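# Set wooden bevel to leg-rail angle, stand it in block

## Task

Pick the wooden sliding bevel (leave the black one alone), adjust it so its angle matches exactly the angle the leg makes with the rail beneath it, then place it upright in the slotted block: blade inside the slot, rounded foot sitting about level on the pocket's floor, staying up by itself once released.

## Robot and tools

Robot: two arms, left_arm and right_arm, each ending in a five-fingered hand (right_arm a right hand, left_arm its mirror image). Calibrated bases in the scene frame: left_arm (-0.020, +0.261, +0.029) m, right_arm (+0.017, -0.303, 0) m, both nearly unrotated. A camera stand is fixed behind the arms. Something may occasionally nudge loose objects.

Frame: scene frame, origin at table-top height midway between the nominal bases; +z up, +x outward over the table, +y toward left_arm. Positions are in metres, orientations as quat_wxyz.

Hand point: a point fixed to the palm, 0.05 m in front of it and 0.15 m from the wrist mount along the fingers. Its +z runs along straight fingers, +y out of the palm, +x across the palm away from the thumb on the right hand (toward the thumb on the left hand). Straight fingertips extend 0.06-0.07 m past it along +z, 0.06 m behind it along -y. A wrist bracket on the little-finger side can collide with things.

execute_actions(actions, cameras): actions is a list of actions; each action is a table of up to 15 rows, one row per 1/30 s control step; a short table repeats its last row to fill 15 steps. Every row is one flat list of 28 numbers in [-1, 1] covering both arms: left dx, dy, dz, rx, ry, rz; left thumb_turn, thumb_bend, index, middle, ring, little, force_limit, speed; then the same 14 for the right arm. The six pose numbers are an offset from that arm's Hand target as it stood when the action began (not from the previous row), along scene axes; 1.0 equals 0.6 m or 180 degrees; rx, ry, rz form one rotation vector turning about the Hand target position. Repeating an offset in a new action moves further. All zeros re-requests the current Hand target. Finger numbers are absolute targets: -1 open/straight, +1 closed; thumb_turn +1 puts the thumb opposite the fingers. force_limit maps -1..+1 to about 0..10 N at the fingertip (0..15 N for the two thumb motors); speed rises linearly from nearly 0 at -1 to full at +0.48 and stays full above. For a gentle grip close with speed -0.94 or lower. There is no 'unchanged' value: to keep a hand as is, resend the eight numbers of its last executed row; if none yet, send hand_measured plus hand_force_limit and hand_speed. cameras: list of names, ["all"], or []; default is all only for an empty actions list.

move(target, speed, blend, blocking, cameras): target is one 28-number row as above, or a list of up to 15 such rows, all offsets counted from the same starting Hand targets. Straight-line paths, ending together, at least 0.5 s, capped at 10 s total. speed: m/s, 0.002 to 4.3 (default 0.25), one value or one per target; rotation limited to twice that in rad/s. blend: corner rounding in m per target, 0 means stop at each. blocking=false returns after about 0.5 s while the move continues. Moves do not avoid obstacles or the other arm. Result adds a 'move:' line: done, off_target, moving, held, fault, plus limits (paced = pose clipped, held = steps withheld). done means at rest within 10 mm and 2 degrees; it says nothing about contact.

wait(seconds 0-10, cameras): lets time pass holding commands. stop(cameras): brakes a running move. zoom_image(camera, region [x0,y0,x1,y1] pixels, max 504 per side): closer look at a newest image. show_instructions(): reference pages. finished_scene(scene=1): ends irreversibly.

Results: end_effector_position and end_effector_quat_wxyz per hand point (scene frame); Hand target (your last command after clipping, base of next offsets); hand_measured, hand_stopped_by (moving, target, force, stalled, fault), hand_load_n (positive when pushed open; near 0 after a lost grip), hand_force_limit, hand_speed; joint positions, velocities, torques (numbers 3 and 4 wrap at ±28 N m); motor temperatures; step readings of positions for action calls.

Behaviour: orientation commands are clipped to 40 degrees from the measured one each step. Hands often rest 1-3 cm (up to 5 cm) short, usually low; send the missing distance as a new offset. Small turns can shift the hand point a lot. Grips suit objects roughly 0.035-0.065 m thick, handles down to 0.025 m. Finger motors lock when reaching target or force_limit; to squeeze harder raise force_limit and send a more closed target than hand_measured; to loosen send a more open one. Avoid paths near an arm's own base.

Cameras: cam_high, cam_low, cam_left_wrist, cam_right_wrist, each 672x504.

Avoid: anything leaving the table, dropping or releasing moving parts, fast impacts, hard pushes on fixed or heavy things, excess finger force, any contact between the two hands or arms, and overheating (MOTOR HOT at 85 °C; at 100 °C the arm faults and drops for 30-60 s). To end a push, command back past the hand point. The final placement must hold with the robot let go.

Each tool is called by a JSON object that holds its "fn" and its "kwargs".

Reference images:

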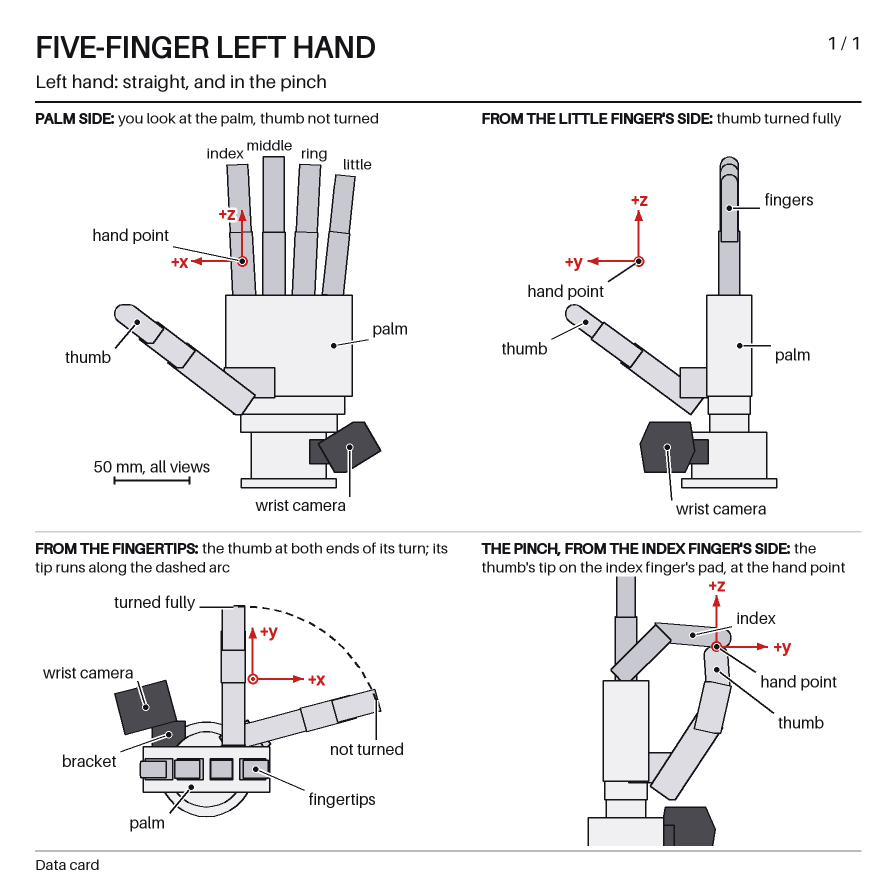

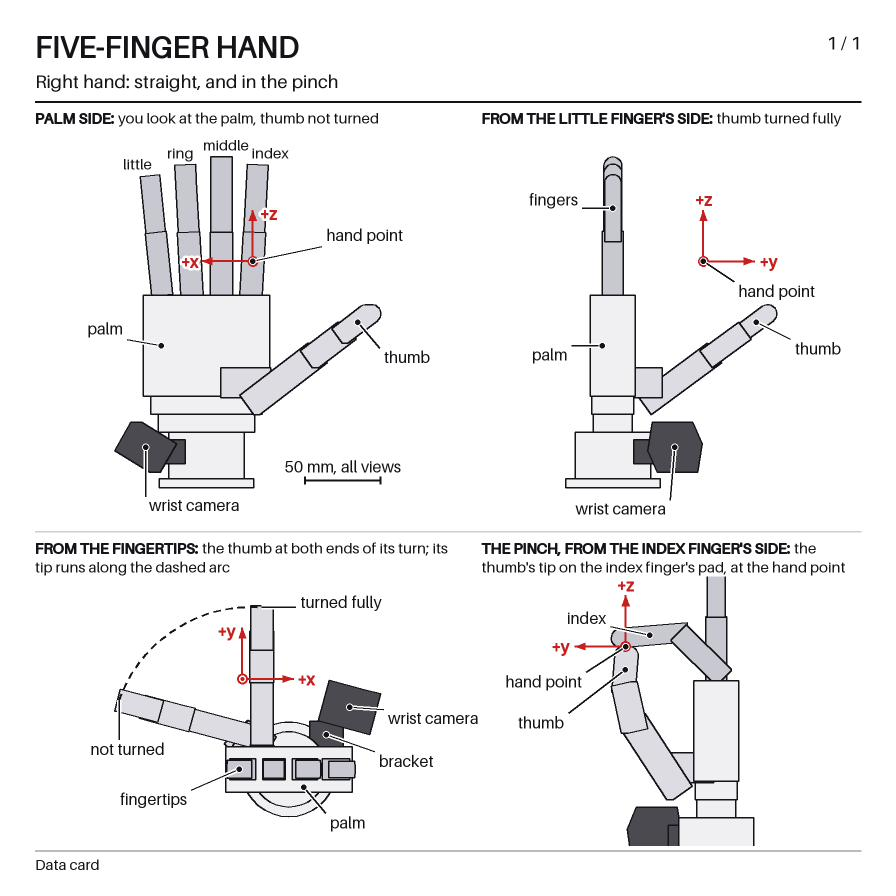

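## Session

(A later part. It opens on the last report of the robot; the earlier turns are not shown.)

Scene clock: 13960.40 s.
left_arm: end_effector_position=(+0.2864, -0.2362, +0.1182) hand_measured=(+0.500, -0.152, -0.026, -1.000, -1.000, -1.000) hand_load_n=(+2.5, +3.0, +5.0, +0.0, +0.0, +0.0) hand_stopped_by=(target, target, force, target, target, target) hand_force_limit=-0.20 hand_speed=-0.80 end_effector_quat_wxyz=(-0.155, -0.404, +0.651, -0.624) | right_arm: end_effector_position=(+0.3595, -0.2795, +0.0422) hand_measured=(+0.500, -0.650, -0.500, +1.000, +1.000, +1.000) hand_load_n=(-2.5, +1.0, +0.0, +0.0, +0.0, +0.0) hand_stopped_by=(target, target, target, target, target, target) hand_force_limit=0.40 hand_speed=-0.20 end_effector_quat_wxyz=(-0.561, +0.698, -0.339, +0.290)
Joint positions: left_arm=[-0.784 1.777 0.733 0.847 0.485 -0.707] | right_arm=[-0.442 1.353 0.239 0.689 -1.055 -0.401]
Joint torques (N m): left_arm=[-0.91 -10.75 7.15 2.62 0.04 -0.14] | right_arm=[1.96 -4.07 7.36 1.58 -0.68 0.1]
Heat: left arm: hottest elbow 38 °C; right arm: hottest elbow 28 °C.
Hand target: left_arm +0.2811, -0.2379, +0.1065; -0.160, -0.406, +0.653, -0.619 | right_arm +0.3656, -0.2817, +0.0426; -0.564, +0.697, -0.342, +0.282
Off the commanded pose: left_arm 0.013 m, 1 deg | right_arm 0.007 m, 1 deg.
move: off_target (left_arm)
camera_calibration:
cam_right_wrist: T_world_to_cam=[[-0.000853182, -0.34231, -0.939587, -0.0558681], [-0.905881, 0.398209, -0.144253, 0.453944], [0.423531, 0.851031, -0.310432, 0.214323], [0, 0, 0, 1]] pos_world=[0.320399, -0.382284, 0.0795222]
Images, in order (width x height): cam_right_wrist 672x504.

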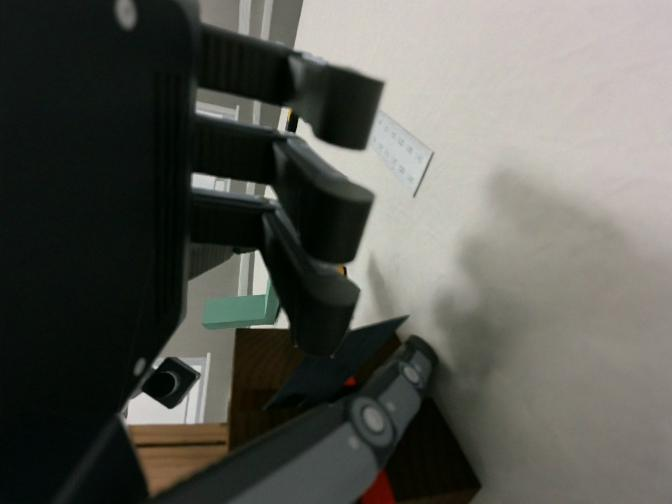

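{"fn": "move", "kwargs": {"target": [0, 0, 0, 0, 0, 0, 0.5, -0.15, 0.25, -1, -1, -1, -0.2, -0.8, 0.007, -0.0093, 0.004, 0, 0, 0, 0.5, -0.65, -0.5, 1, 1, 1, 0.4, -0.2], "speed": 0.04, "cameras": ["cam_right_wrist"]}}

{"fn": "zoom_image", "kwargs": {"camera": "cam_right_wrist", "region": [240, 240, 480, 460]}}

Scene clock: 13968.83 s.
left_arm: end_effector_position=(+0.2864, -0.2362, +0.1182) hand_measured=(+0.500, -0.152, -0.026, -1.000, -1.000, -1.000) hand_load_n=(+3.0, +2.5, +5.0, +0.0, +0.0, +0.0) hand_stopped_by=(target, target, force, target, target, target) hand_force_limit=-0.20 hand_speed=-0.80 end_effector_quat_wxyz=(-0.155, -0.404, +0.651, -0.624) | right_arm: end_effector_position=(+0.3604, -0.2803, +0.0428) hand_measured=(+0.500, -0.650, -0.500, +1.000, +1.000, +1.000) hand_load_n=(-1.0, +0.0, +0.0, +0.0, +0.0, +0.0) hand_stopped_by=(target, target, target, target, target, target) hand_force_limit=0.40 hand_speed=-0.20 end_effector_quat_wxyz=(-0.564, +0.698, -0.341, +0.281)
Joint positions: left_arm=[-0.784 1.777 0.733 0.847 0.485 -0.707] | right_arm=[-0.447 1.357 0.252 0.663 -1.07 -0.402]
Joint torques (N m): left_arm=[-0.91 -10.75 7.15 2.62 0.03 -0.14] | right_arm=[1.38 -4.6 7.9 1.59 -0.56 0.01]
Heat: left arm: hottest elbow 38 °C; right arm: hottest elbow 29 °C.
Hand target: left_arm +0.2811, -0.2379, +0.1065; -0.160, -0.406, +0.653, -0.619 | right_arm +0.3699, -0.2873, +0.0451; -0.564, +0.697, -0.342, +0.282
Off the commanded pose: left_arm 0.013 m, 1 deg | right_arm 0.012 m, 0 deg.
move: off_target (left_arm, right_arm)
camera_calibration:
cam_right_wrist: T_world_to_cam=[[-0.00870006, -0.331209, -0.943517, -0.0494691], [-0.91079, 0.392117, -0.129249, 0.454482], [0.412778, 0.858222, -0.305073, 0.220454], [0, 0, 0, 1]] pos_world=[0.322509, -0.383793, 0.0793209]
Images, in order (width x height): cam_right_wrist 672x504.

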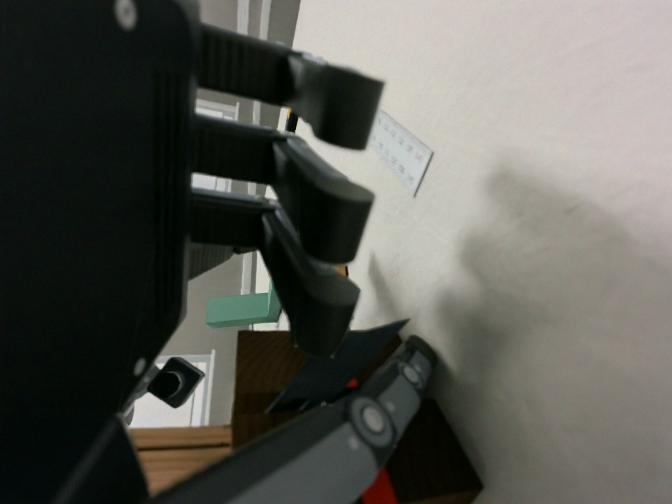

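Scaled by 2.100 from the camera's 672x504 image, which has a finer 960x720 frame.

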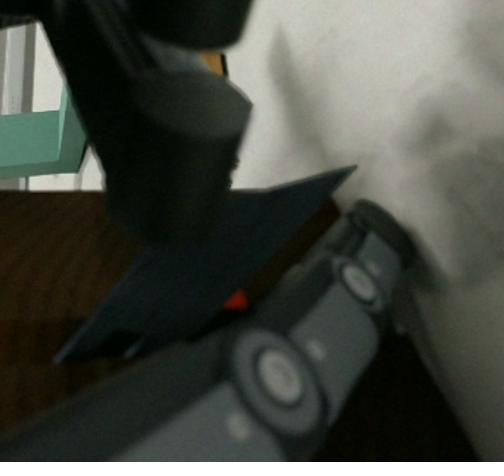

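{"fn": "move", "kwargs": {"target": [0, 0, 0, 0, 0, 0, 0.5, -0.15, 0.25, -1, -1, -1, -0.2, -0.8, 0, 0, 0, 0, 0, 0, 0.5, -0.45, -0.5, 1, 1, 1, 0.2, -0.8], "speed": 0.04, "cameras": ["cam_right_wrist"]}}

{"fn": "zoom_image", "kwargs": {"camera": "cam_right_wrist", "region": [240, 240, 480, 460]}}

Scene clock: 13983.47 s.
left_arm: end_effector_position=(+0.2863, -0.2362, +0.1183) hand_measured=(+0.500, -0.152, -0.026, -1.000, -1.000, -1.000) hand_load_n=(+2.0, +4.5, +4.5, +0.0, +0.0, +0.0) hand_stopped_by=(target, target, force, target, target, target) hand_force_limit=-0.20 hand_speed=-0.80 end_effector_quat_wxyz=(-0.156, -0.404, +0.650, -0.624) | right_arm: end_effector_position=(+0.3593, -0.2801, +0.0414) hand_measured=(+0.500, -0.450, -0.500, +1.000, +1.000, +1.000) hand_load_n=(-1.0, +1.0, +0.0, +0.0, +0.0, +0.0) hand_stopped_by=(target, target, target, target, target, target) hand_force_limit=0.20 hand_speed=-0.80 end_effector_quat_wxyz=(-0.564, +0.698, -0.343, +0.278)
Joint positions: left_arm=[-0.784 1.777 0.733 0.847 0.485 -0.708] | right_arm=[-0.449 1.36 0.252 0.657 -1.072 -0.403]
Joint torques (N m): left_arm=[-0.91 -10.75 7.16 2.62 0.03 -0.13] | right_arm=[1.49 -4.78 7.92 1.68 -0.47 0.01]
Heat: left arm: hottest elbow 37 °C; right arm: hottest elbow 29 °C.
Hand target: left_arm +0.2812, -0.2379, +0.1065; -0.160, -0.406, +0.653, -0.619 | right_arm +0.3698, -0.2872, +0.0450; -0.564, +0.697, -0.342, +0.282
Off the commanded pose: left_arm 0.013 m, 1 deg | right_arm 0.013 m, 0 deg.
move: off_target (left_arm, right_arm)
camera_calibration:
cam_right_wrist: T_world_to_cam=[[-0.0148357, -0.327544, -0.944719, -0.0473843], [-0.911908, 0.391972, -0.12158, 0.453231], [0.410126, 0.859694, -0.304505, 0.221615], [0, 0, 0, 1]] pos_world=[0.321712, -0.383695, 0.0778219]
Images, in order (width x height): cam_right_wrist 672x504.

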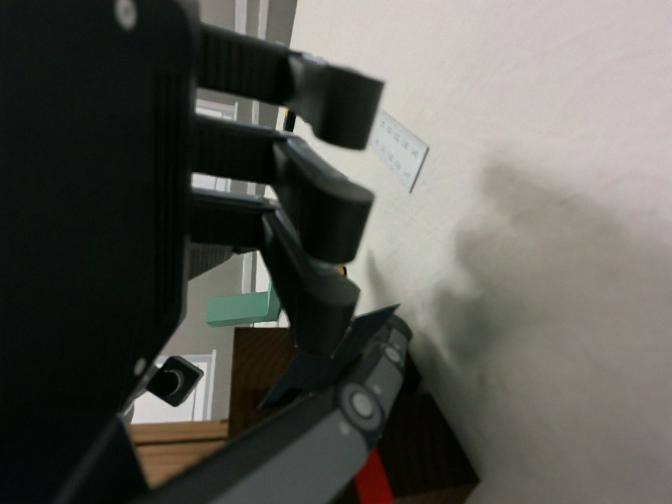

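Scaled by 2.100 from the camera's 672x504 image, which has a finer 960x720 frame.

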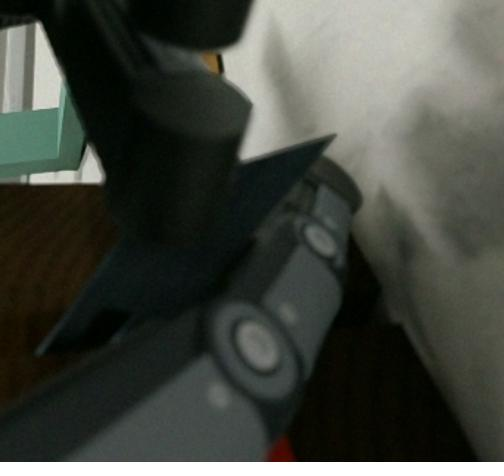

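{"fn": "move", "kwargs": {"target": [0, 0, 0, 0, 0, 0, 0.5, -0.15, 0.25, -1, -1, -1, -0.2, -0.8, 0, 0, 0, 0, 0, 0, 0.5, -0.40, -0.5, 1, 1, 1, 0.2, -0.8], "speed": 0.04, "cameras": ["cam_right_wrist"]}}

{"fn": "zoom_image", "kwargs": {"camera": "cam_right_wrist", "region": [240, 240, 480, 460]}}

Scene clock: 13993.77 s.
left_arm: end_effector_position=(+0.2862, -0.2362, +0.1182) hand_measured=(+0.500, -0.152, -0.026, -1.000, -1.000, -1.000) hand_load_n=(+2.0, +6.0, +4.0, +0.0, +0.0, +0.0) hand_stopped_by=(target, target, force, target, target, target) hand_force_limit=-0.20 hand_speed=-0.80 end_effector_quat_wxyz=(-0.156, -0.404, +0.650, -0.624) | right_arm: end_effector_position=(+0.3590, -0.2802, +0.0408) hand_measured=(+0.500, -0.400, -0.500, +1.000, +1.000, +1.000) hand_load_n=(-1.0, +1.5, +0.0, +0.0, +0.0, +0.5) hand_stopped_by=(target, target, target, target, target, target) hand_force_limit=0.20 hand_speed=-0.80 end_effector_quat_wxyz=(-0.564, +0.698, -0.343, +0.278)
Joint positions: left_arm=[-0.784 1.777 0.733 0.848 0.486 -0.708] | right_arm=[-0.449 1.362 0.252 0.656 -1.072 -0.405]
Joint torques (N m): left_arm=[-0.91 -10.75 7.15 2.58 0.01 -0.13] | right_arm=[1.49 -5.01 7.9 1.72 -0.47 0.03]
Heat: left arm: hottest elbow 37 °C; right arm: hottest elbow 30 °C.
Hand target: left_arm +0.2811, -0.2378, +0.1063; -0.160, -0.406, +0.653, -0.619 | right_arm +0.3699, -0.2873, +0.0450; -0.564, +0.697, -0.342, +0.282
Off the commanded pose: left_arm 0.013 m, 1 deg | right_arm 0.014 m, 1 deg.
move: off_target (left_arm, right_arm)
camera_calibration:
cam_right_wrist: T_world_to_cam=[[-0.0163533, -0.327666, -0.944652, -0.0475486], [-0.912119, 0.391921, -0.120153, 0.453045], [0.409599, 0.85967, -0.30528, 0.221779], [0, 0, 0, 1]] pos_world=[0.321613, -0.383795, 0.0772228]
Images, in order (width x height): cam_right_wrist 672x504.

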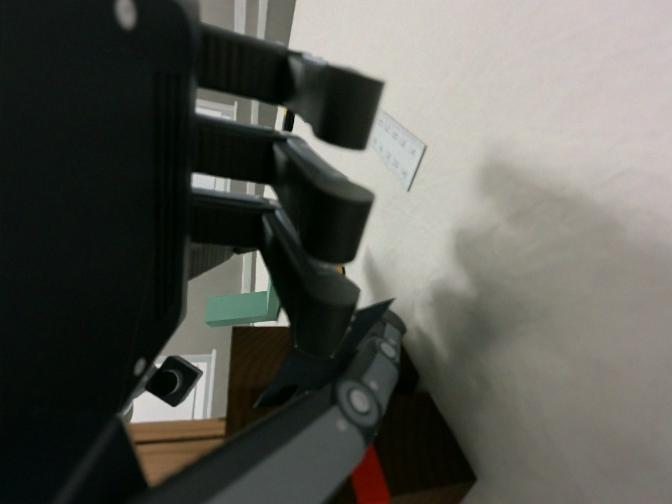

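Scaled by 2.100 from the camera's 672x504 image, which has a finer 960x720 frame.

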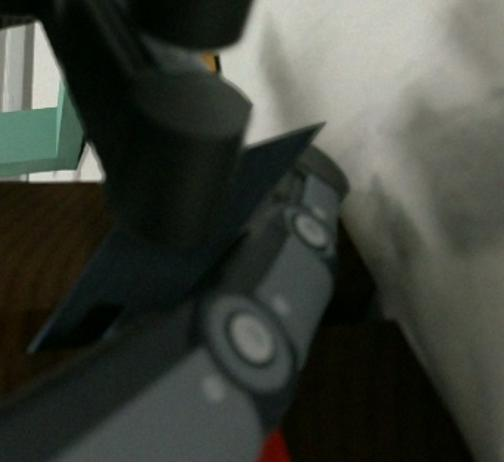

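{"fn": "wait", "kwargs": {"seconds": 0, "cameras": ["cam_left_wrist", "cam_right_wrist"]}}

{"fn": "zoom_image", "kwargs": {"camera": "cam_left_wrist", "region": [120, 100, 390, 330]}}

Scene clock: 14035.07 s.
left_arm: end_effector_position=(+0.2862, -0.2362, +0.1182) hand_measured=(+0.500, -0.152, -0.026, -1.000, -1.000, -1.000) hand_load_n=(+2.0, +5.5, +4.0, +0.0, +0.0, +0.0) hand_stopped_by=(target, target, force, target, target, target) hand_force_limit=-0.20 hand_speed=-0.80 end_effector_quat_wxyz=(-0.156, -0.404, +0.650, -0.624) | right_arm: end_effector_position=(+0.3590, -0.2802, +0.0408) hand_measured=(+0.500, -0.400, -0.500, +1.000, +1.000, +1.000) hand_load_n=(-1.0, +2.0, +0.0, +0.0, +0.0, +0.0) hand_stopped_by=(target, target, target, target, target, target) hand_force_limit=0.20 hand_speed=-0.80 end_effector_quat_wxyz=(-0.564, +0.698, -0.343, +0.278)
Joint positions: left_arm=[-0.784 1.777 0.733 0.848 0.486 -0.708] | right_arm=[-0.449 1.362 0.252 0.656 -1.072 -0.405]
Joint torques (N m): left_arm=[-0.91 -10.75 7.16 2.58 0 -0.13] | right_arm=[1.55 -4.95 7.9 1.74 -0.48 0.03]
Heat: left arm: hottest elbow 37 °C; right arm: hottest elbow 31 °C.
Hand target: left_arm +0.2811, -0.2378, +0.1063; -0.160, -0.406, +0.653, -0.619 | right_arm +0.3699, -0.2873, +0.0450; -0.564, +0.697, -0.342, +0.282
Off the commanded pose: left_arm 0.013 m, 1 deg | right_arm 0.014 m, 1 deg.
camera_calibration:
cam_left_wrist: T_world_to_cam=[[0.54799, 0.0115408, 0.836405, -0.252745], [-0.830951, 0.122341, 0.542728, 0.211117], [-0.0960634, -0.992421, 0.0766316, -0.102653], [0, 0, 0, 1]] pos_world=[0.304068, -0.124786, 0.104685]
cam_right_wrist: T_world_to_cam=[[-0.0163533, -0.327666, -0.944652, -0.0475486], [-0.912119, 0.391921, -0.120153, 0.453045], [0.409599, 0.85967, -0.30528, 0.221779], [0, 0, 0, 1]] pos_world=[0.321613, -0.383795, 0.0772228]
Images, in order (width x height): cam_left_wrist 672x504, cam_right_wrist 672x504.

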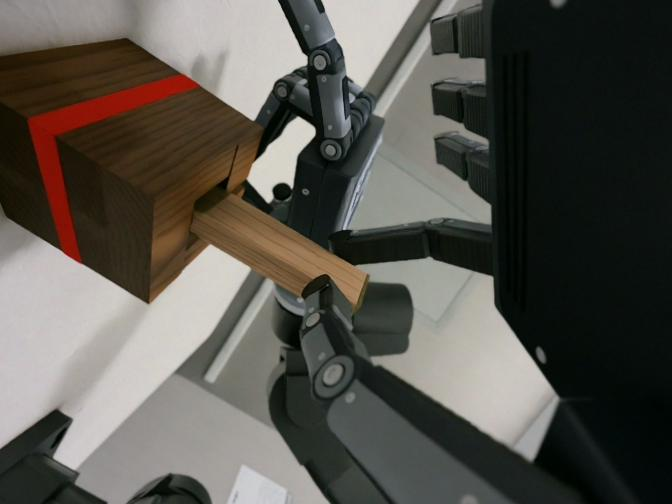

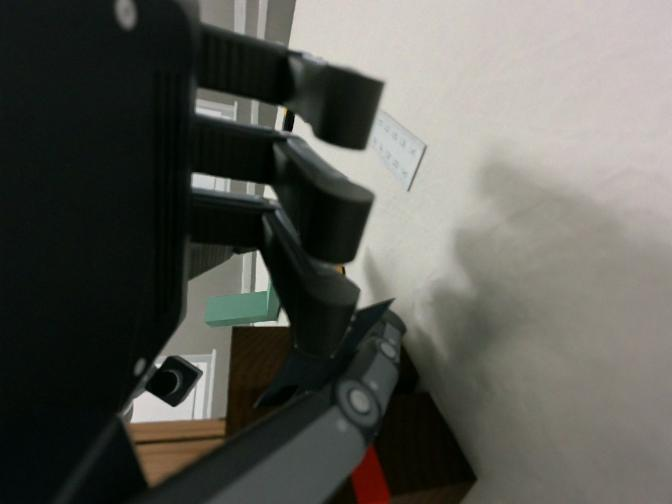

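Scaled by 1.867 from the camera's 672x504 image, which has a finer 960x720 frame.

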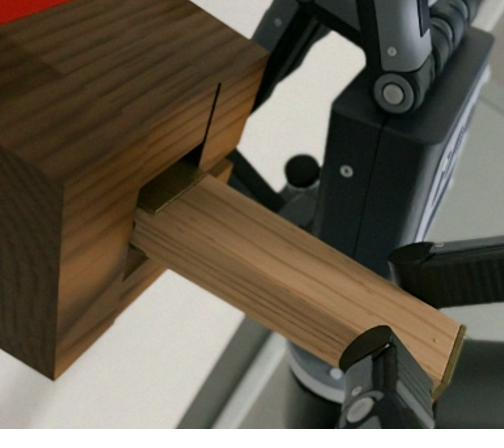

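{"fn": "move", "kwargs": {"target": [[0, 0, 0, 0, 0, 0, 0.5, -0.15, 0.25, -1, -1, -1, -0.2, -0.8, 0, 0, 0, 0, 0, 0, 0.5, -0.62, -0.5, 1, 1, 1, 0.4, -0.2],[0, 0, 0, 0, 0, 0, 0.5, -0.15, 0.25, -1, -1, -1, -0.2, -0.8, -0.0667, -0.05, 0, 0, 0, 0, 0.5, -0.62, -0.5, 1, 1, 1, 0.4, -0.2],[0, 0, 0, 0, 0, 0, 0.5, -0.15, 0.25, -1, -1, -1, -0.2, -0.8, -0.1667, -0.204, 0.127, 0, 0, 0, 0.5, -0.62, -0.5, 1, 1, 1, 0.4, -0.2],[0, 0, 0, 0, 0, 0, 0.5, -0.15, 0.25, -1, -1, -1, -0.2, -0.8, -0.1667, -0.204, 0.127, 0, 0, 0, -1, -1, -1, -1, -1, -1, 0.4, -0.2]], "speed": [0.04, 0.06, 0.12, 0.1], "blend": [0, 0.01, 0, 0], "cameras": ["cam_low", "cam_right_wrist", "cam_left_wrist"]}}

Scene clock: 14076.03 s.
left_arm: end_effector_position=(+0.2862, -0.2362, +0.1180) hand_measured=(+0.500, -0.152, -0.026, -1.000, -1.000, -1.000) hand_load_n=(+1.5, +3.0, +5.5, +0.0, -0.5, +0.0) hand_stopped_by=(target, target, force, target, target, target) hand_force_limit=-0.20 hand_speed=-0.80 end_effector_quat_wxyz=(-0.156, -0.404, +0.651, -0.624) | right_arm: end_effector_position=(+0.2634, -0.4000, +0.1163) hand_measured=(-1.000, -1.000, -1.000, -1.000, -1.000, -1.000) hand_load_n=(-0.5, +0.0, +0.0, +0.0, +0.0, +0.5) hand_stopped_by=(target, target, target, target, target, target) hand_force_limit=0.40 hand_speed=-0.20 end_effector_quat_wxyz=(-0.558, +0.694, -0.359, +0.281)
Joint positions: left_arm=[-0.784 1.777 0.733 0.848 0.486 -0.708] | right_arm=[-1.063 1.311 0.657 -1.436 -1.315 -2.094]
Joint torques (N m): left_arm=[-0.91 -10.81 7.16 2.59 0.01 -0.13] | right_arm=[2.78 -5.07 9.87 -0.8 -0.67 -0.06]
Heat: left arm: hottest elbow 37 °C; right arm: hottest elbow 31 °C.
Hand target: left_arm +0.2811, -0.2378, +0.1063; -0.160, -0.406, +0.653, -0.619 | right_arm +0.2699, -0.4096, +0.1212; -0.564, +0.697, -0.342, +0.282
Off the commanded pose: left_arm 0.013 m, 1 deg | right_arm 0.013 m, 2 deg.
joint sent to its limit (right arm) — joint 6 (wrist roll), lower limit. The joint targets still meet the commanded pose.
move: off_target (left_arm, right_arm); target 4's new numbers were sent with right_arm's hand 0.012 m and 2 deg from that target
camera_calibration:
cam_left_wrist: T_world_to_cam=[[0.548263, 0.0112472, 0.83623, -0.252679], [-0.83077, 0.122181, 0.54304, 0.211118], [-0.0960638, -0.992444, 0.0763312, -0.102609], [0, 0, 0, 1]] pos_world=[0.304068, -0.124786, 0.104484]
cam_right_wrist: T_world_to_cam=[[-0.0402037, -0.324754, -0.944944, -0.00951537], [-0.900629, 0.42134, -0.106486, 0.428951], [0.432724, 0.846763, -0.309423, 0.376322], [0, 0, 0, 1]] pos_world=[0.2231, -0.50248, 0.153128]
Images, in order (width x height): cam_low 672x504, cam_left_wrist 672x504, cam_right_wrist 672x504.

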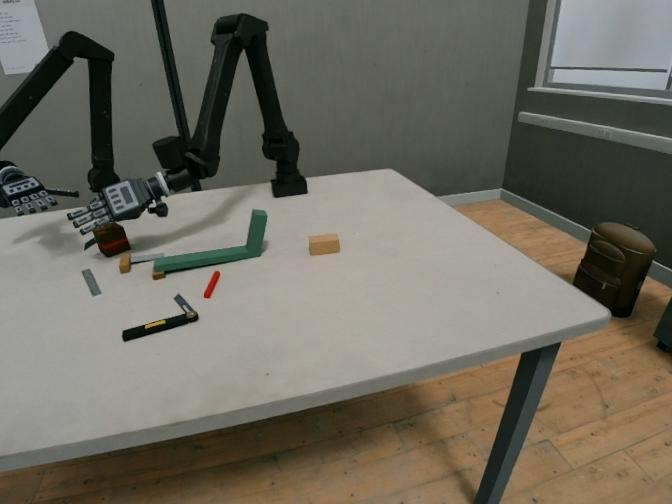

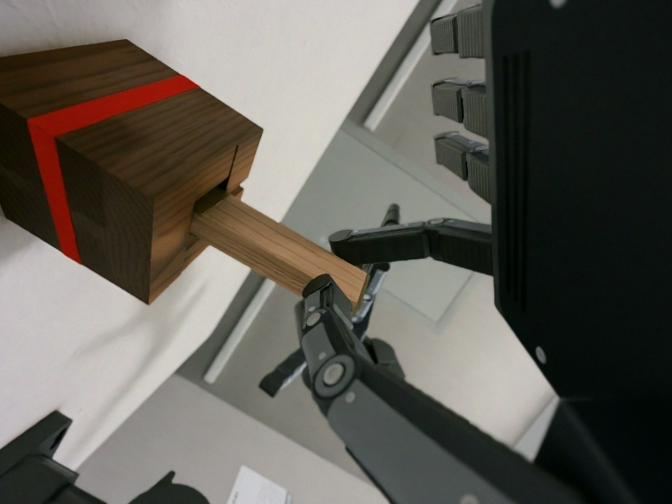

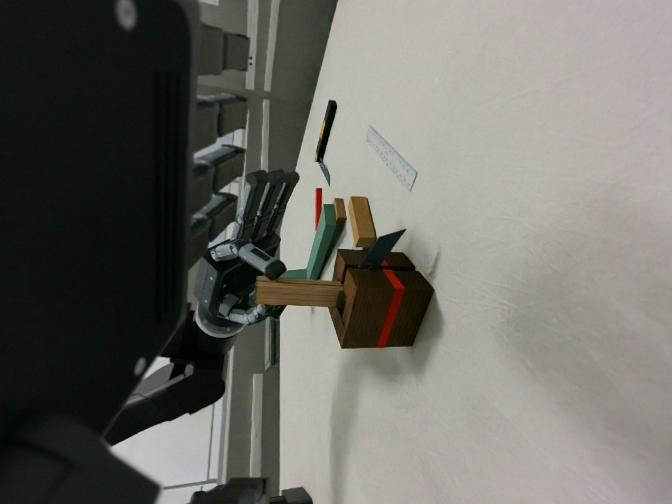

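{"fn": "zoom_image", "kwargs": {"camera": "cam_right_wrist", "region": [330, 220, 440, 360]}}

{"fn": "zoom_image", "kwargs": {"camera": "cam_right_wrist", "region": [245, 240, 355, 330]}}

Scaled by 3.600 from the camera's 672x504 image, which has a finer 960x720 frame.

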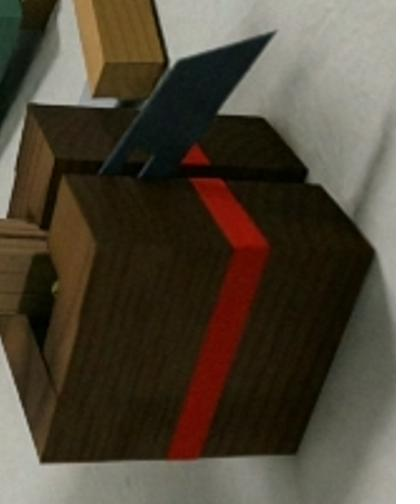

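Scaled by 4.582 from the camera's 672x504 image, which has a finer 960x720 frame.

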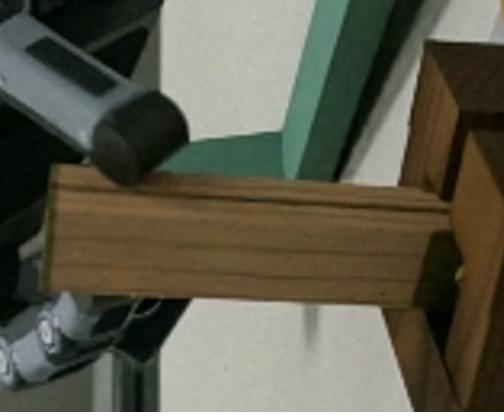

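{"fn": "zoom_image", "kwargs": {"camera": "cam_right_wrist", "region": [352, 222, 412, 277]}}

Scaled by 8.400 from the camera's 672x504 image, which has a finer 960x720 frame.

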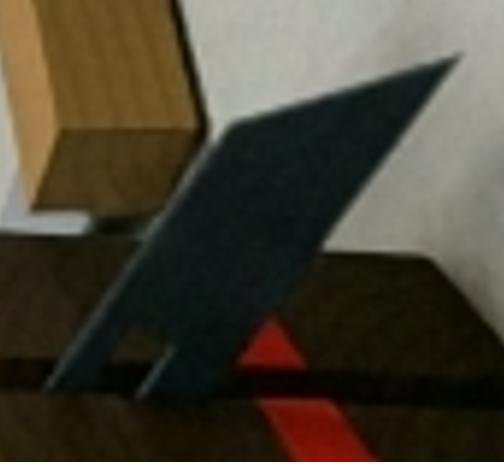

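{"fn": "move", "kwargs": {"target": [[0, 0, 0, 0, 0, 0, 0.5, -0.15, 0.25, -1, -1, -1, -0.2, -0.8, 0, 0, 0, 0, 0, 0, 0.5, -0.65, -0.5, 1, 1, 1, 0.4, -0.2],[0, 0, 0, 0, 0, 0, 0.5, -0.15, 0.25, -1, -1, -1, -0.2, -0.8, 0.1133, 0.1638, -0.127, 0, 0, 0, 0.5, -0.65, -0.5, 1, 1, 1, 0.4, -0.2],[0, 0, 0, 0, 0, 0, 0.5, -0.15, 0.25, -1, -1, -1, -0.2, -0.8, 0.1667, 0.2038, -0.127, 0, 0, 0, 0.5, -0.65, -0.5, 1, 1, 1, 0.4, -0.2]], "speed": [0.1, 0.1, 0.05], "blend": [0, 0, 0], "cameras": ["cam_right_wrist", "cam_left_wrist"]}}

{"fn": "zoom_image", "kwargs": {"camera": "cam_right_wrist", "region": [340, 280, 500, 500]}}

Scene clock: 14274.97 s.
left_arm: end_effector_position=(+0.2862, -0.2362, +0.1180) hand_measured=(+0.500, -0.152, -0.026, -1.000, -1.000, -1.000) hand_load_n=(+1.5, +5.5, +4.5, +0.0, +0.0, +0.0) hand_stopped_by=(target, target, force, target, target, target) hand_force_limit=-0.20 hand_speed=-0.80 end_effector_quat_wxyz=(-0.156, -0.404, +0.651, -0.624) | right_arm: end_effector_position=(+0.3685, -0.2906, +0.0468) hand_measured=(+0.500, -0.650, -0.500, +1.000, +1.000, +1.000) hand_load_n=(+0.0, +1.5, +0.0, -0.5, +0.0, +0.0) hand_stopped_by=(target, target, target, target, target, target) hand_force_limit=0.40 hand_speed=-0.20 end_effector_quat_wxyz=(-0.561, +0.697, -0.343, +0.285)
Joint positions: left_arm=[-0.784 1.777 0.733 0.848 0.486 -0.708] | right_arm=[-0.466 1.359 0.282 0.623 -1.077 -0.417]
Joint torques (N m): left_arm=[-0.91 -10.75 7.15 2.58 0.01 -0.13] | right_arm=[2.96 -4.95 5.49 3.12 -0.28 0.14]
Heat: left arm: hottest elbow 37 °C; right arm: hottest elbow 33 °C.
Hand target: left_arm +0.2811, -0.2378, +0.1063; -0.160, -0.406, +0.653, -0.619 | right_arm +0.3699, -0.2873, +0.0450; -0.564, +0.697, -0.342, +0.282
Off the commanded pose: left_arm 0.013 m, 1 deg | right_arm 0.004 m, 0 deg.
move: off_target (left_arm)
camera_calibration:
cam_left_wrist: T_world_to_cam=[[0.548263, 0.0112472, 0.83623, -0.252679], [-0.83077, 0.122181, 0.54304, 0.211118], [-0.0960638, -0.992444, 0.0763312, -0.102609], [0, 0, 0, 1]] pos_world=[0.304068, -0.124786, 0.104484]
cam_right_wrist: T_world_to_cam=[[-0.0109905, -0.335281, -0.942054, -0.0494668], [-0.906991, 0.400002, -0.131781, 0.467506], [0.421007, 0.852986, -0.308493, 0.222745], [0, 0, 0, 1]] pos_world=[0.329703, -0.393587, 0.0837231]
Images, in order (width x height): cam_left_wrist 672x504, cam_right_wrist 672x504.

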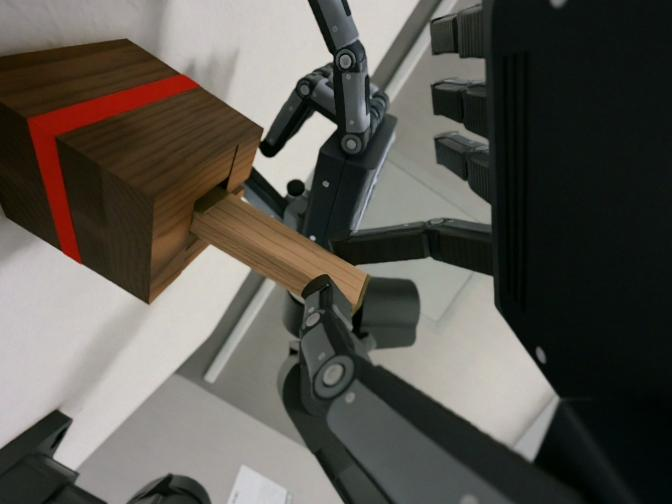

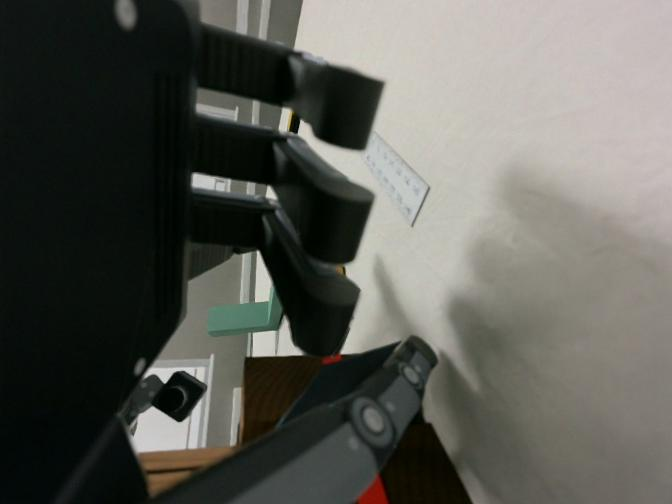

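Scaled by 2.291 from the camera's 672x504 image, which has a finer 960x720 frame.

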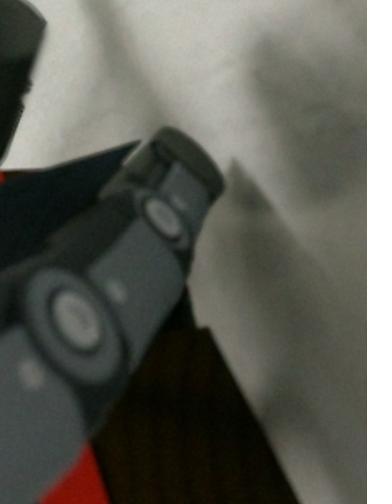

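{"fn": "move", "kwargs": {"target": [[0, 0, 0, 0, 0, 0, 0.5, -0.15, 0.25, -1, -1, -1, -0.2, -0.8, 0, 0, 0, 0, 0, 0, 0.5, -0.8, -0.5, 1, 1, 1, 0.4, -0.2],[0, 0, 0, 0, 0, 0, 0.5, -0.15, 0.25, -1, -1, -1, -0.2, -0.8, -0.009, 0.012, 0.0, 0, 0, 0, 0.5, -0.8, -0.5, 1, 1, 1, 0.4, -0.2]], "speed": [0.05, 0.05], "blend": [0, 0], "cameras": ["cam_right_wrist", "cam_left_wrist"]}}

{"fn": "zoom_image", "kwargs": {"camera": "cam_right_wrist", "region": [340, 280, 500, 500]}}

Scene clock: 14290.43 s.
left_arm: end_effector_position=(+0.2863, -0.2362, +0.1180) hand_measured=(+0.500, -0.152, -0.026, -1.000, -1.000, -1.000) hand_load_n=(+1.0, +2.5, +5.5, +0.0, +0.0, +0.0) hand_stopped_by=(target, target, force, target, target, target) hand_force_limit=-0.20 hand_speed=-0.80 end_effector_quat_wxyz=(-0.156, -0.404, +0.650, -0.624) | right_arm: end_effector_position=(+0.3692, -0.2859, +0.0470) hand_measured=(+0.500, -0.800, -0.500, +1.000, +1.000, +1.000) hand_load_n=(+0.0, +0.0, +0.0, +0.0, +0.0, +0.0) hand_stopped_by=(target, target, target, target, target, target) hand_force_limit=0.40 hand_speed=-0.20 end_effector_quat_wxyz=(-0.562, +0.697, -0.342, +0.285)
Joint positions: left_arm=[-0.784 1.777 0.733 0.848 0.486 -0.708] | right_arm=[-0.449 1.359 0.276 0.645 -1.063 -0.401]
Joint torques (N m): left_arm=[-0.85 -10.75 7.16 2.58 0.01 -0.13] | right_arm=[3.55 -6.36 4 2.85 -0.26 0.08]
Heat: left arm: hottest elbow 37 °C; right arm: hottest elbow 31 °C.
Hand target: left_arm +0.2812, -0.2378, +0.1063; -0.159, -0.406, +0.653, -0.619 | right_arm +0.3646, -0.2802, +0.0451; -0.564, +0.697, -0.342, +0.282
Off the commanded pose: left_arm 0.013 m, 1 deg | right_arm 0.008 m, 0 deg.
move: off_target (left_arm)
camera_calibration:
cam_left_wrist: T_world_to_cam=[[0.548166, 0.0114821, 0.83629, -0.252627], [-0.83088, 0.121851, 0.542947, 0.21112], [-0.0956685, -0.992482, 0.0763347, -0.102734], [0, 0, 0, 1]] pos_world=[0.304069, -0.124786, 0.104485]
cam_right_wrist: T_world_to_cam=[[-0.00886943, -0.334989, -0.94218, -0.0483681], [-0.907101, 0.399215, -0.1334, 0.466049], [0.42082, 0.853469, -0.30741, 0.218673], [0, 0, 0, 1]] pos_world=[0.330303, -0.388887, 0.0838219]
Images, in order (width x height): cam_left_wrist 672x504, cam_right_wrist 672x504.

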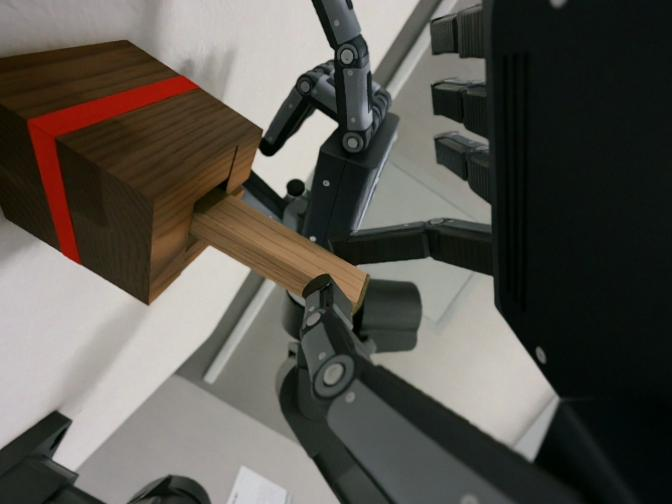

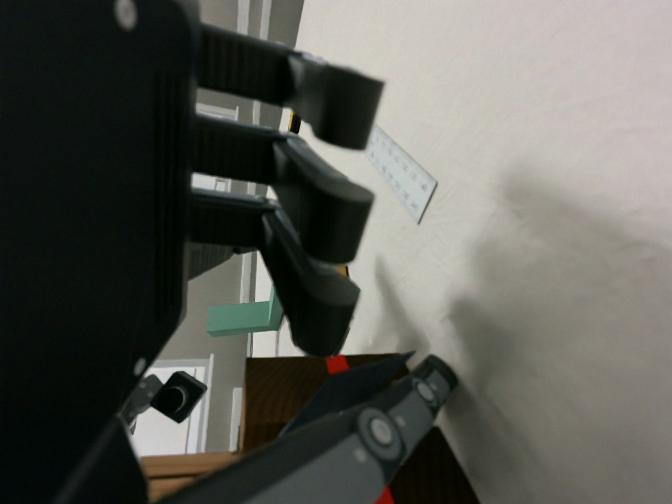

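Scaled by 2.291 from the camera's 672x504 image, which has a finer 960x720 frame.

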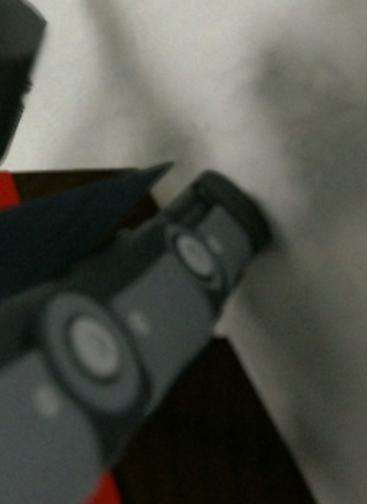

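{"fn": "move", "kwargs": {"target": [[0, 0, 0, 0, 0, 0, 0.5, -0.15, 0.25, -1, -1, -1, -0.2, -0.8, 0, 0, 0, 0, 0, 0, 0.5, -0.5, -0.5, 1, 1, 1, 0.4, -0.7],[0, 0, 0, 0, 0, 0, 0.5, -0.15, 0.25, -1, -1, -1, -0.2, -0.8, 0, 0, 0.0, 0, 0, 0, 0.5, -0.4, -0.5, 1, 1, 1, 0.4, -0.8]], "speed": [0.05, 0.05], "blend": [0, 0], "cameras": ["cam_right_wrist", "cam_left_wrist"]}}

{"fn": "zoom_image", "kwargs": {"camera": "cam_right_wrist", "region": [340, 280, 500, 500]}}

Scene clock: 14322.17 s.
left_arm: end_effector_position=(+0.2854, -0.2363, +0.1182) hand_measured=(+0.500, -0.152, -0.026, -1.000, -1.000, -1.000) hand_load_n=(+2.0, +6.5, +4.5, +0.0, +0.0, +0.0) hand_stopped_by=(target, target, force, target, target, target) hand_force_limit=-0.20 hand_speed=-0.80 end_effector_quat_wxyz=(-0.157, -0.403, +0.651, -0.624) | right_arm: end_effector_position=(+0.3644, -0.2840, +0.0429) hand_measured=(+0.500, -0.402, -0.500, +1.000, +1.000, +1.000) hand_load_n=(-1.5, +3.5, +0.0, +0.0, +0.0, +0.0) hand_stopped_by=(target, target, target, target, target, target) hand_force_limit=0.40 hand_speed=-0.80 end_effector_quat_wxyz=(-0.560, +0.697, -0.348, +0.282)
Joint positions: left_arm=[-0.784 1.777 0.733 0.848 0.49 -0.708] | right_arm=[-0.449 1.359 0.264 0.645 -1.057 -0.4]
Joint torques (N m): left_arm=[-0.91 -10.75 7.15 2.58 -0.14 -0.13] | right_arm=[2.78 -6.24 4.98 2.91 -0.52 0.12]
Heat: left arm: hottest elbow 37 °C; right arm: hottest elbow 29 °C.
Hand target: left_arm +0.2811, -0.2378, +0.1063; -0.160, -0.406, +0.653, -0.619 | right_arm +0.3645, -0.2801, +0.0451; -0.564, +0.697, -0.342, +0.282
Off the commanded pose: left_arm 0.013 m, 1 deg | right_arm 0.004 m, 1 deg.
move: off_target (left_arm)
camera_calibration:
cam_left_wrist: T_world_to_cam=[[0.548991, 0.00982613, 0.835771, -0.252891], [-0.829866, 0.12563, 0.543635, 0.210833], [-0.0996563, -0.992028, 0.0771242, -0.101694], [0, 0, 0, 1]] pos_world=[0.303664, -0.124886, 0.104586]
cam_right_wrist: T_world_to_cam=[[-0.0229548, -0.330994, -0.943354, -0.0454085], [-0.906623, 0.404552, -0.119884, 0.461225], [0.421317, 0.852514, -0.309373, 0.217436], [0, 0, 0, 1]] pos_world=[0.325505, -0.386986, 0.079726]
Images, in order (width x height): cam_left_wrist 672x504, cam_right_wrist 672x504.

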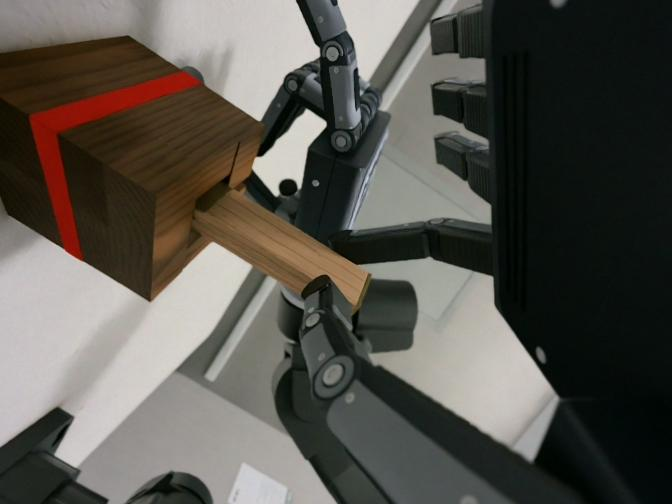

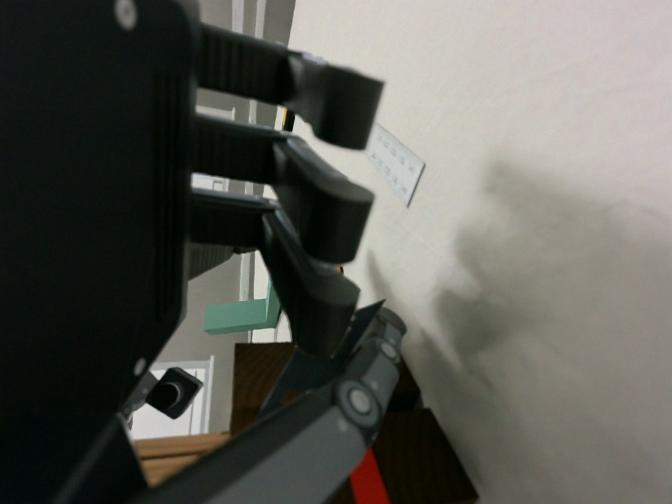

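Scaled by 2.291 from the camera's 672x504 image, which has a finer 960x720 frame.

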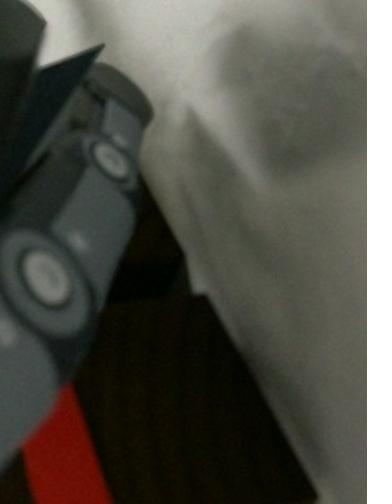

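{"fn": "move", "kwargs": {"target": [[0, 0, 0, 0, 0, 0, 0.5, -0.15, 0.25, -1, -1, -1, -0.2, -0.8, 0, 0, 0, 0, 0, 0, 0.5, -0.8, -0.5, 1, 1, 1, 0.4, -0.4]], "speed": 0.05, "cameras": ["cam_right_wrist", "cam_left_wrist"]}}

{"fn": "zoom_image", "kwargs": {"camera": "cam_right_wrist", "region": [340, 280, 500, 500]}}

Scene clock: 14342.13 s.
left_arm: end_effector_position=(+0.2858, -0.2363, +0.1181) hand_measured=(+0.500, -0.152, -0.026, -1.000, -1.000, -1.000) hand_load_n=(+1.5, +3.0, +6.0, +0.0, +0.0, +0.0) hand_stopped_by=(target, target, force, target, target, target) hand_force_limit=-0.20 hand_speed=-0.80 end_effector_quat_wxyz=(-0.157, -0.404, +0.651, -0.624) | right_arm: end_effector_position=(+0.3654, -0.2831, +0.0459) hand_measured=(+0.500, -0.798, -0.500, +1.000, +1.000, +1.000) hand_load_n=(+0.0, -3.0, +0.0, +0.0, +0.0, +0.0) hand_stopped_by=(target, target, target, target, target, target) hand_force_limit=0.40 hand_speed=-0.40 end_effector_quat_wxyz=(-0.563, +0.696, -0.343, +0.284)
Joint positions: left_arm=[-0.784 1.777 0.733 0.848 0.488 -0.708] | right_arm=[-0.447 1.355 0.264 0.658 -1.062 -0.394]
Joint torques (N m): left_arm=[-0.91 -10.81 7.15 2.58 -0.07 -0.13] | right_arm=[2.67 -5.83 5.08 2.39 -0.28 0.06]
Heat: left arm: hottest elbow 37 °C; right arm: hottest elbow 29 °C.
Hand target: left_arm +0.2812, -0.2379, +0.1065; -0.160, -0.406, +0.653, -0.619 | right_arm +0.3645, -0.2801, +0.0451; -0.564, +0.697, -0.342, +0.282
Off the commanded pose: left_arm 0.013 m, 1 deg | right_arm 0.003 m, 0 deg.
move: off_target (left_arm)
camera_calibration:
cam_left_wrist: T_world_to_cam=[[0.548734, 0.0106608, 0.835929, -0.252752], [-0.830261, 0.123878, 0.543434, 0.210978], [-0.0977599, -0.99224, 0.0768274, -0.102238], [0, 0, 0, 1]] pos_world=[0.303866, -0.124886, 0.104485]
cam_right_wrist: T_world_to_cam=[[-0.0100144, -0.331396, -0.943439, -0.0469522], [-0.907329, 0.399581, -0.130727, 0.461425], [0.420303, 0.8547, -0.304686, 0.217916], [0, 0, 0, 1]] pos_world=[0.326603, -0.386189, 0.0824203]
Images, in order (width x height): cam_left_wrist 672x504, cam_right_wrist 672x504.

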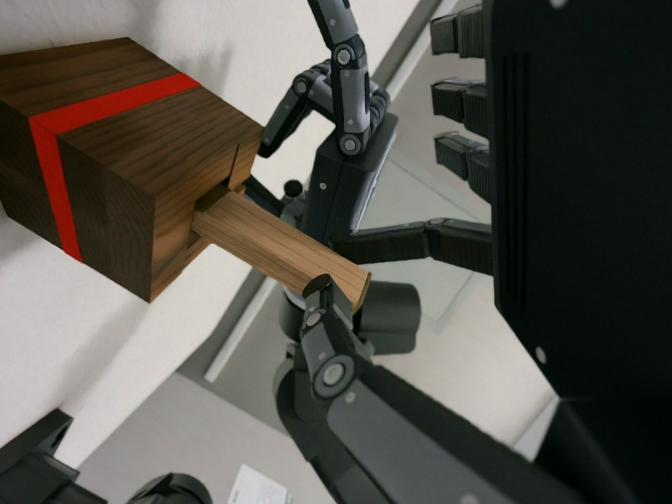

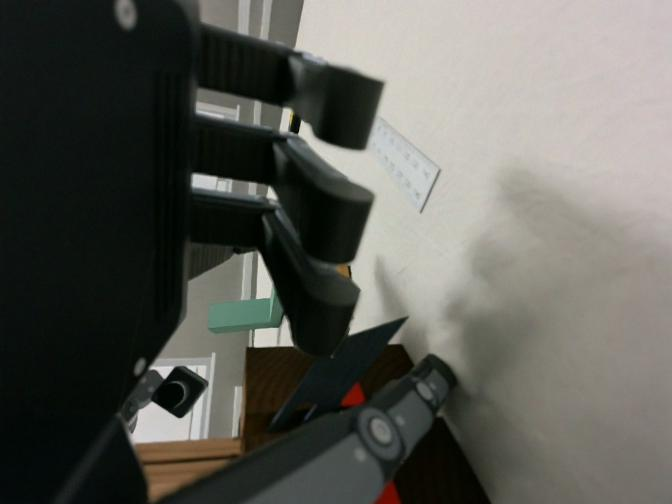

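Scaled by 2.291 from the camera's 672x504 image, which has a finer 960x720 frame.

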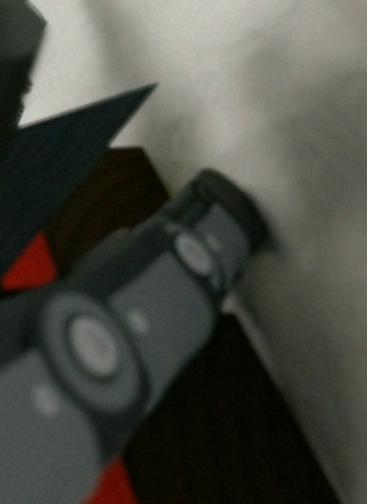

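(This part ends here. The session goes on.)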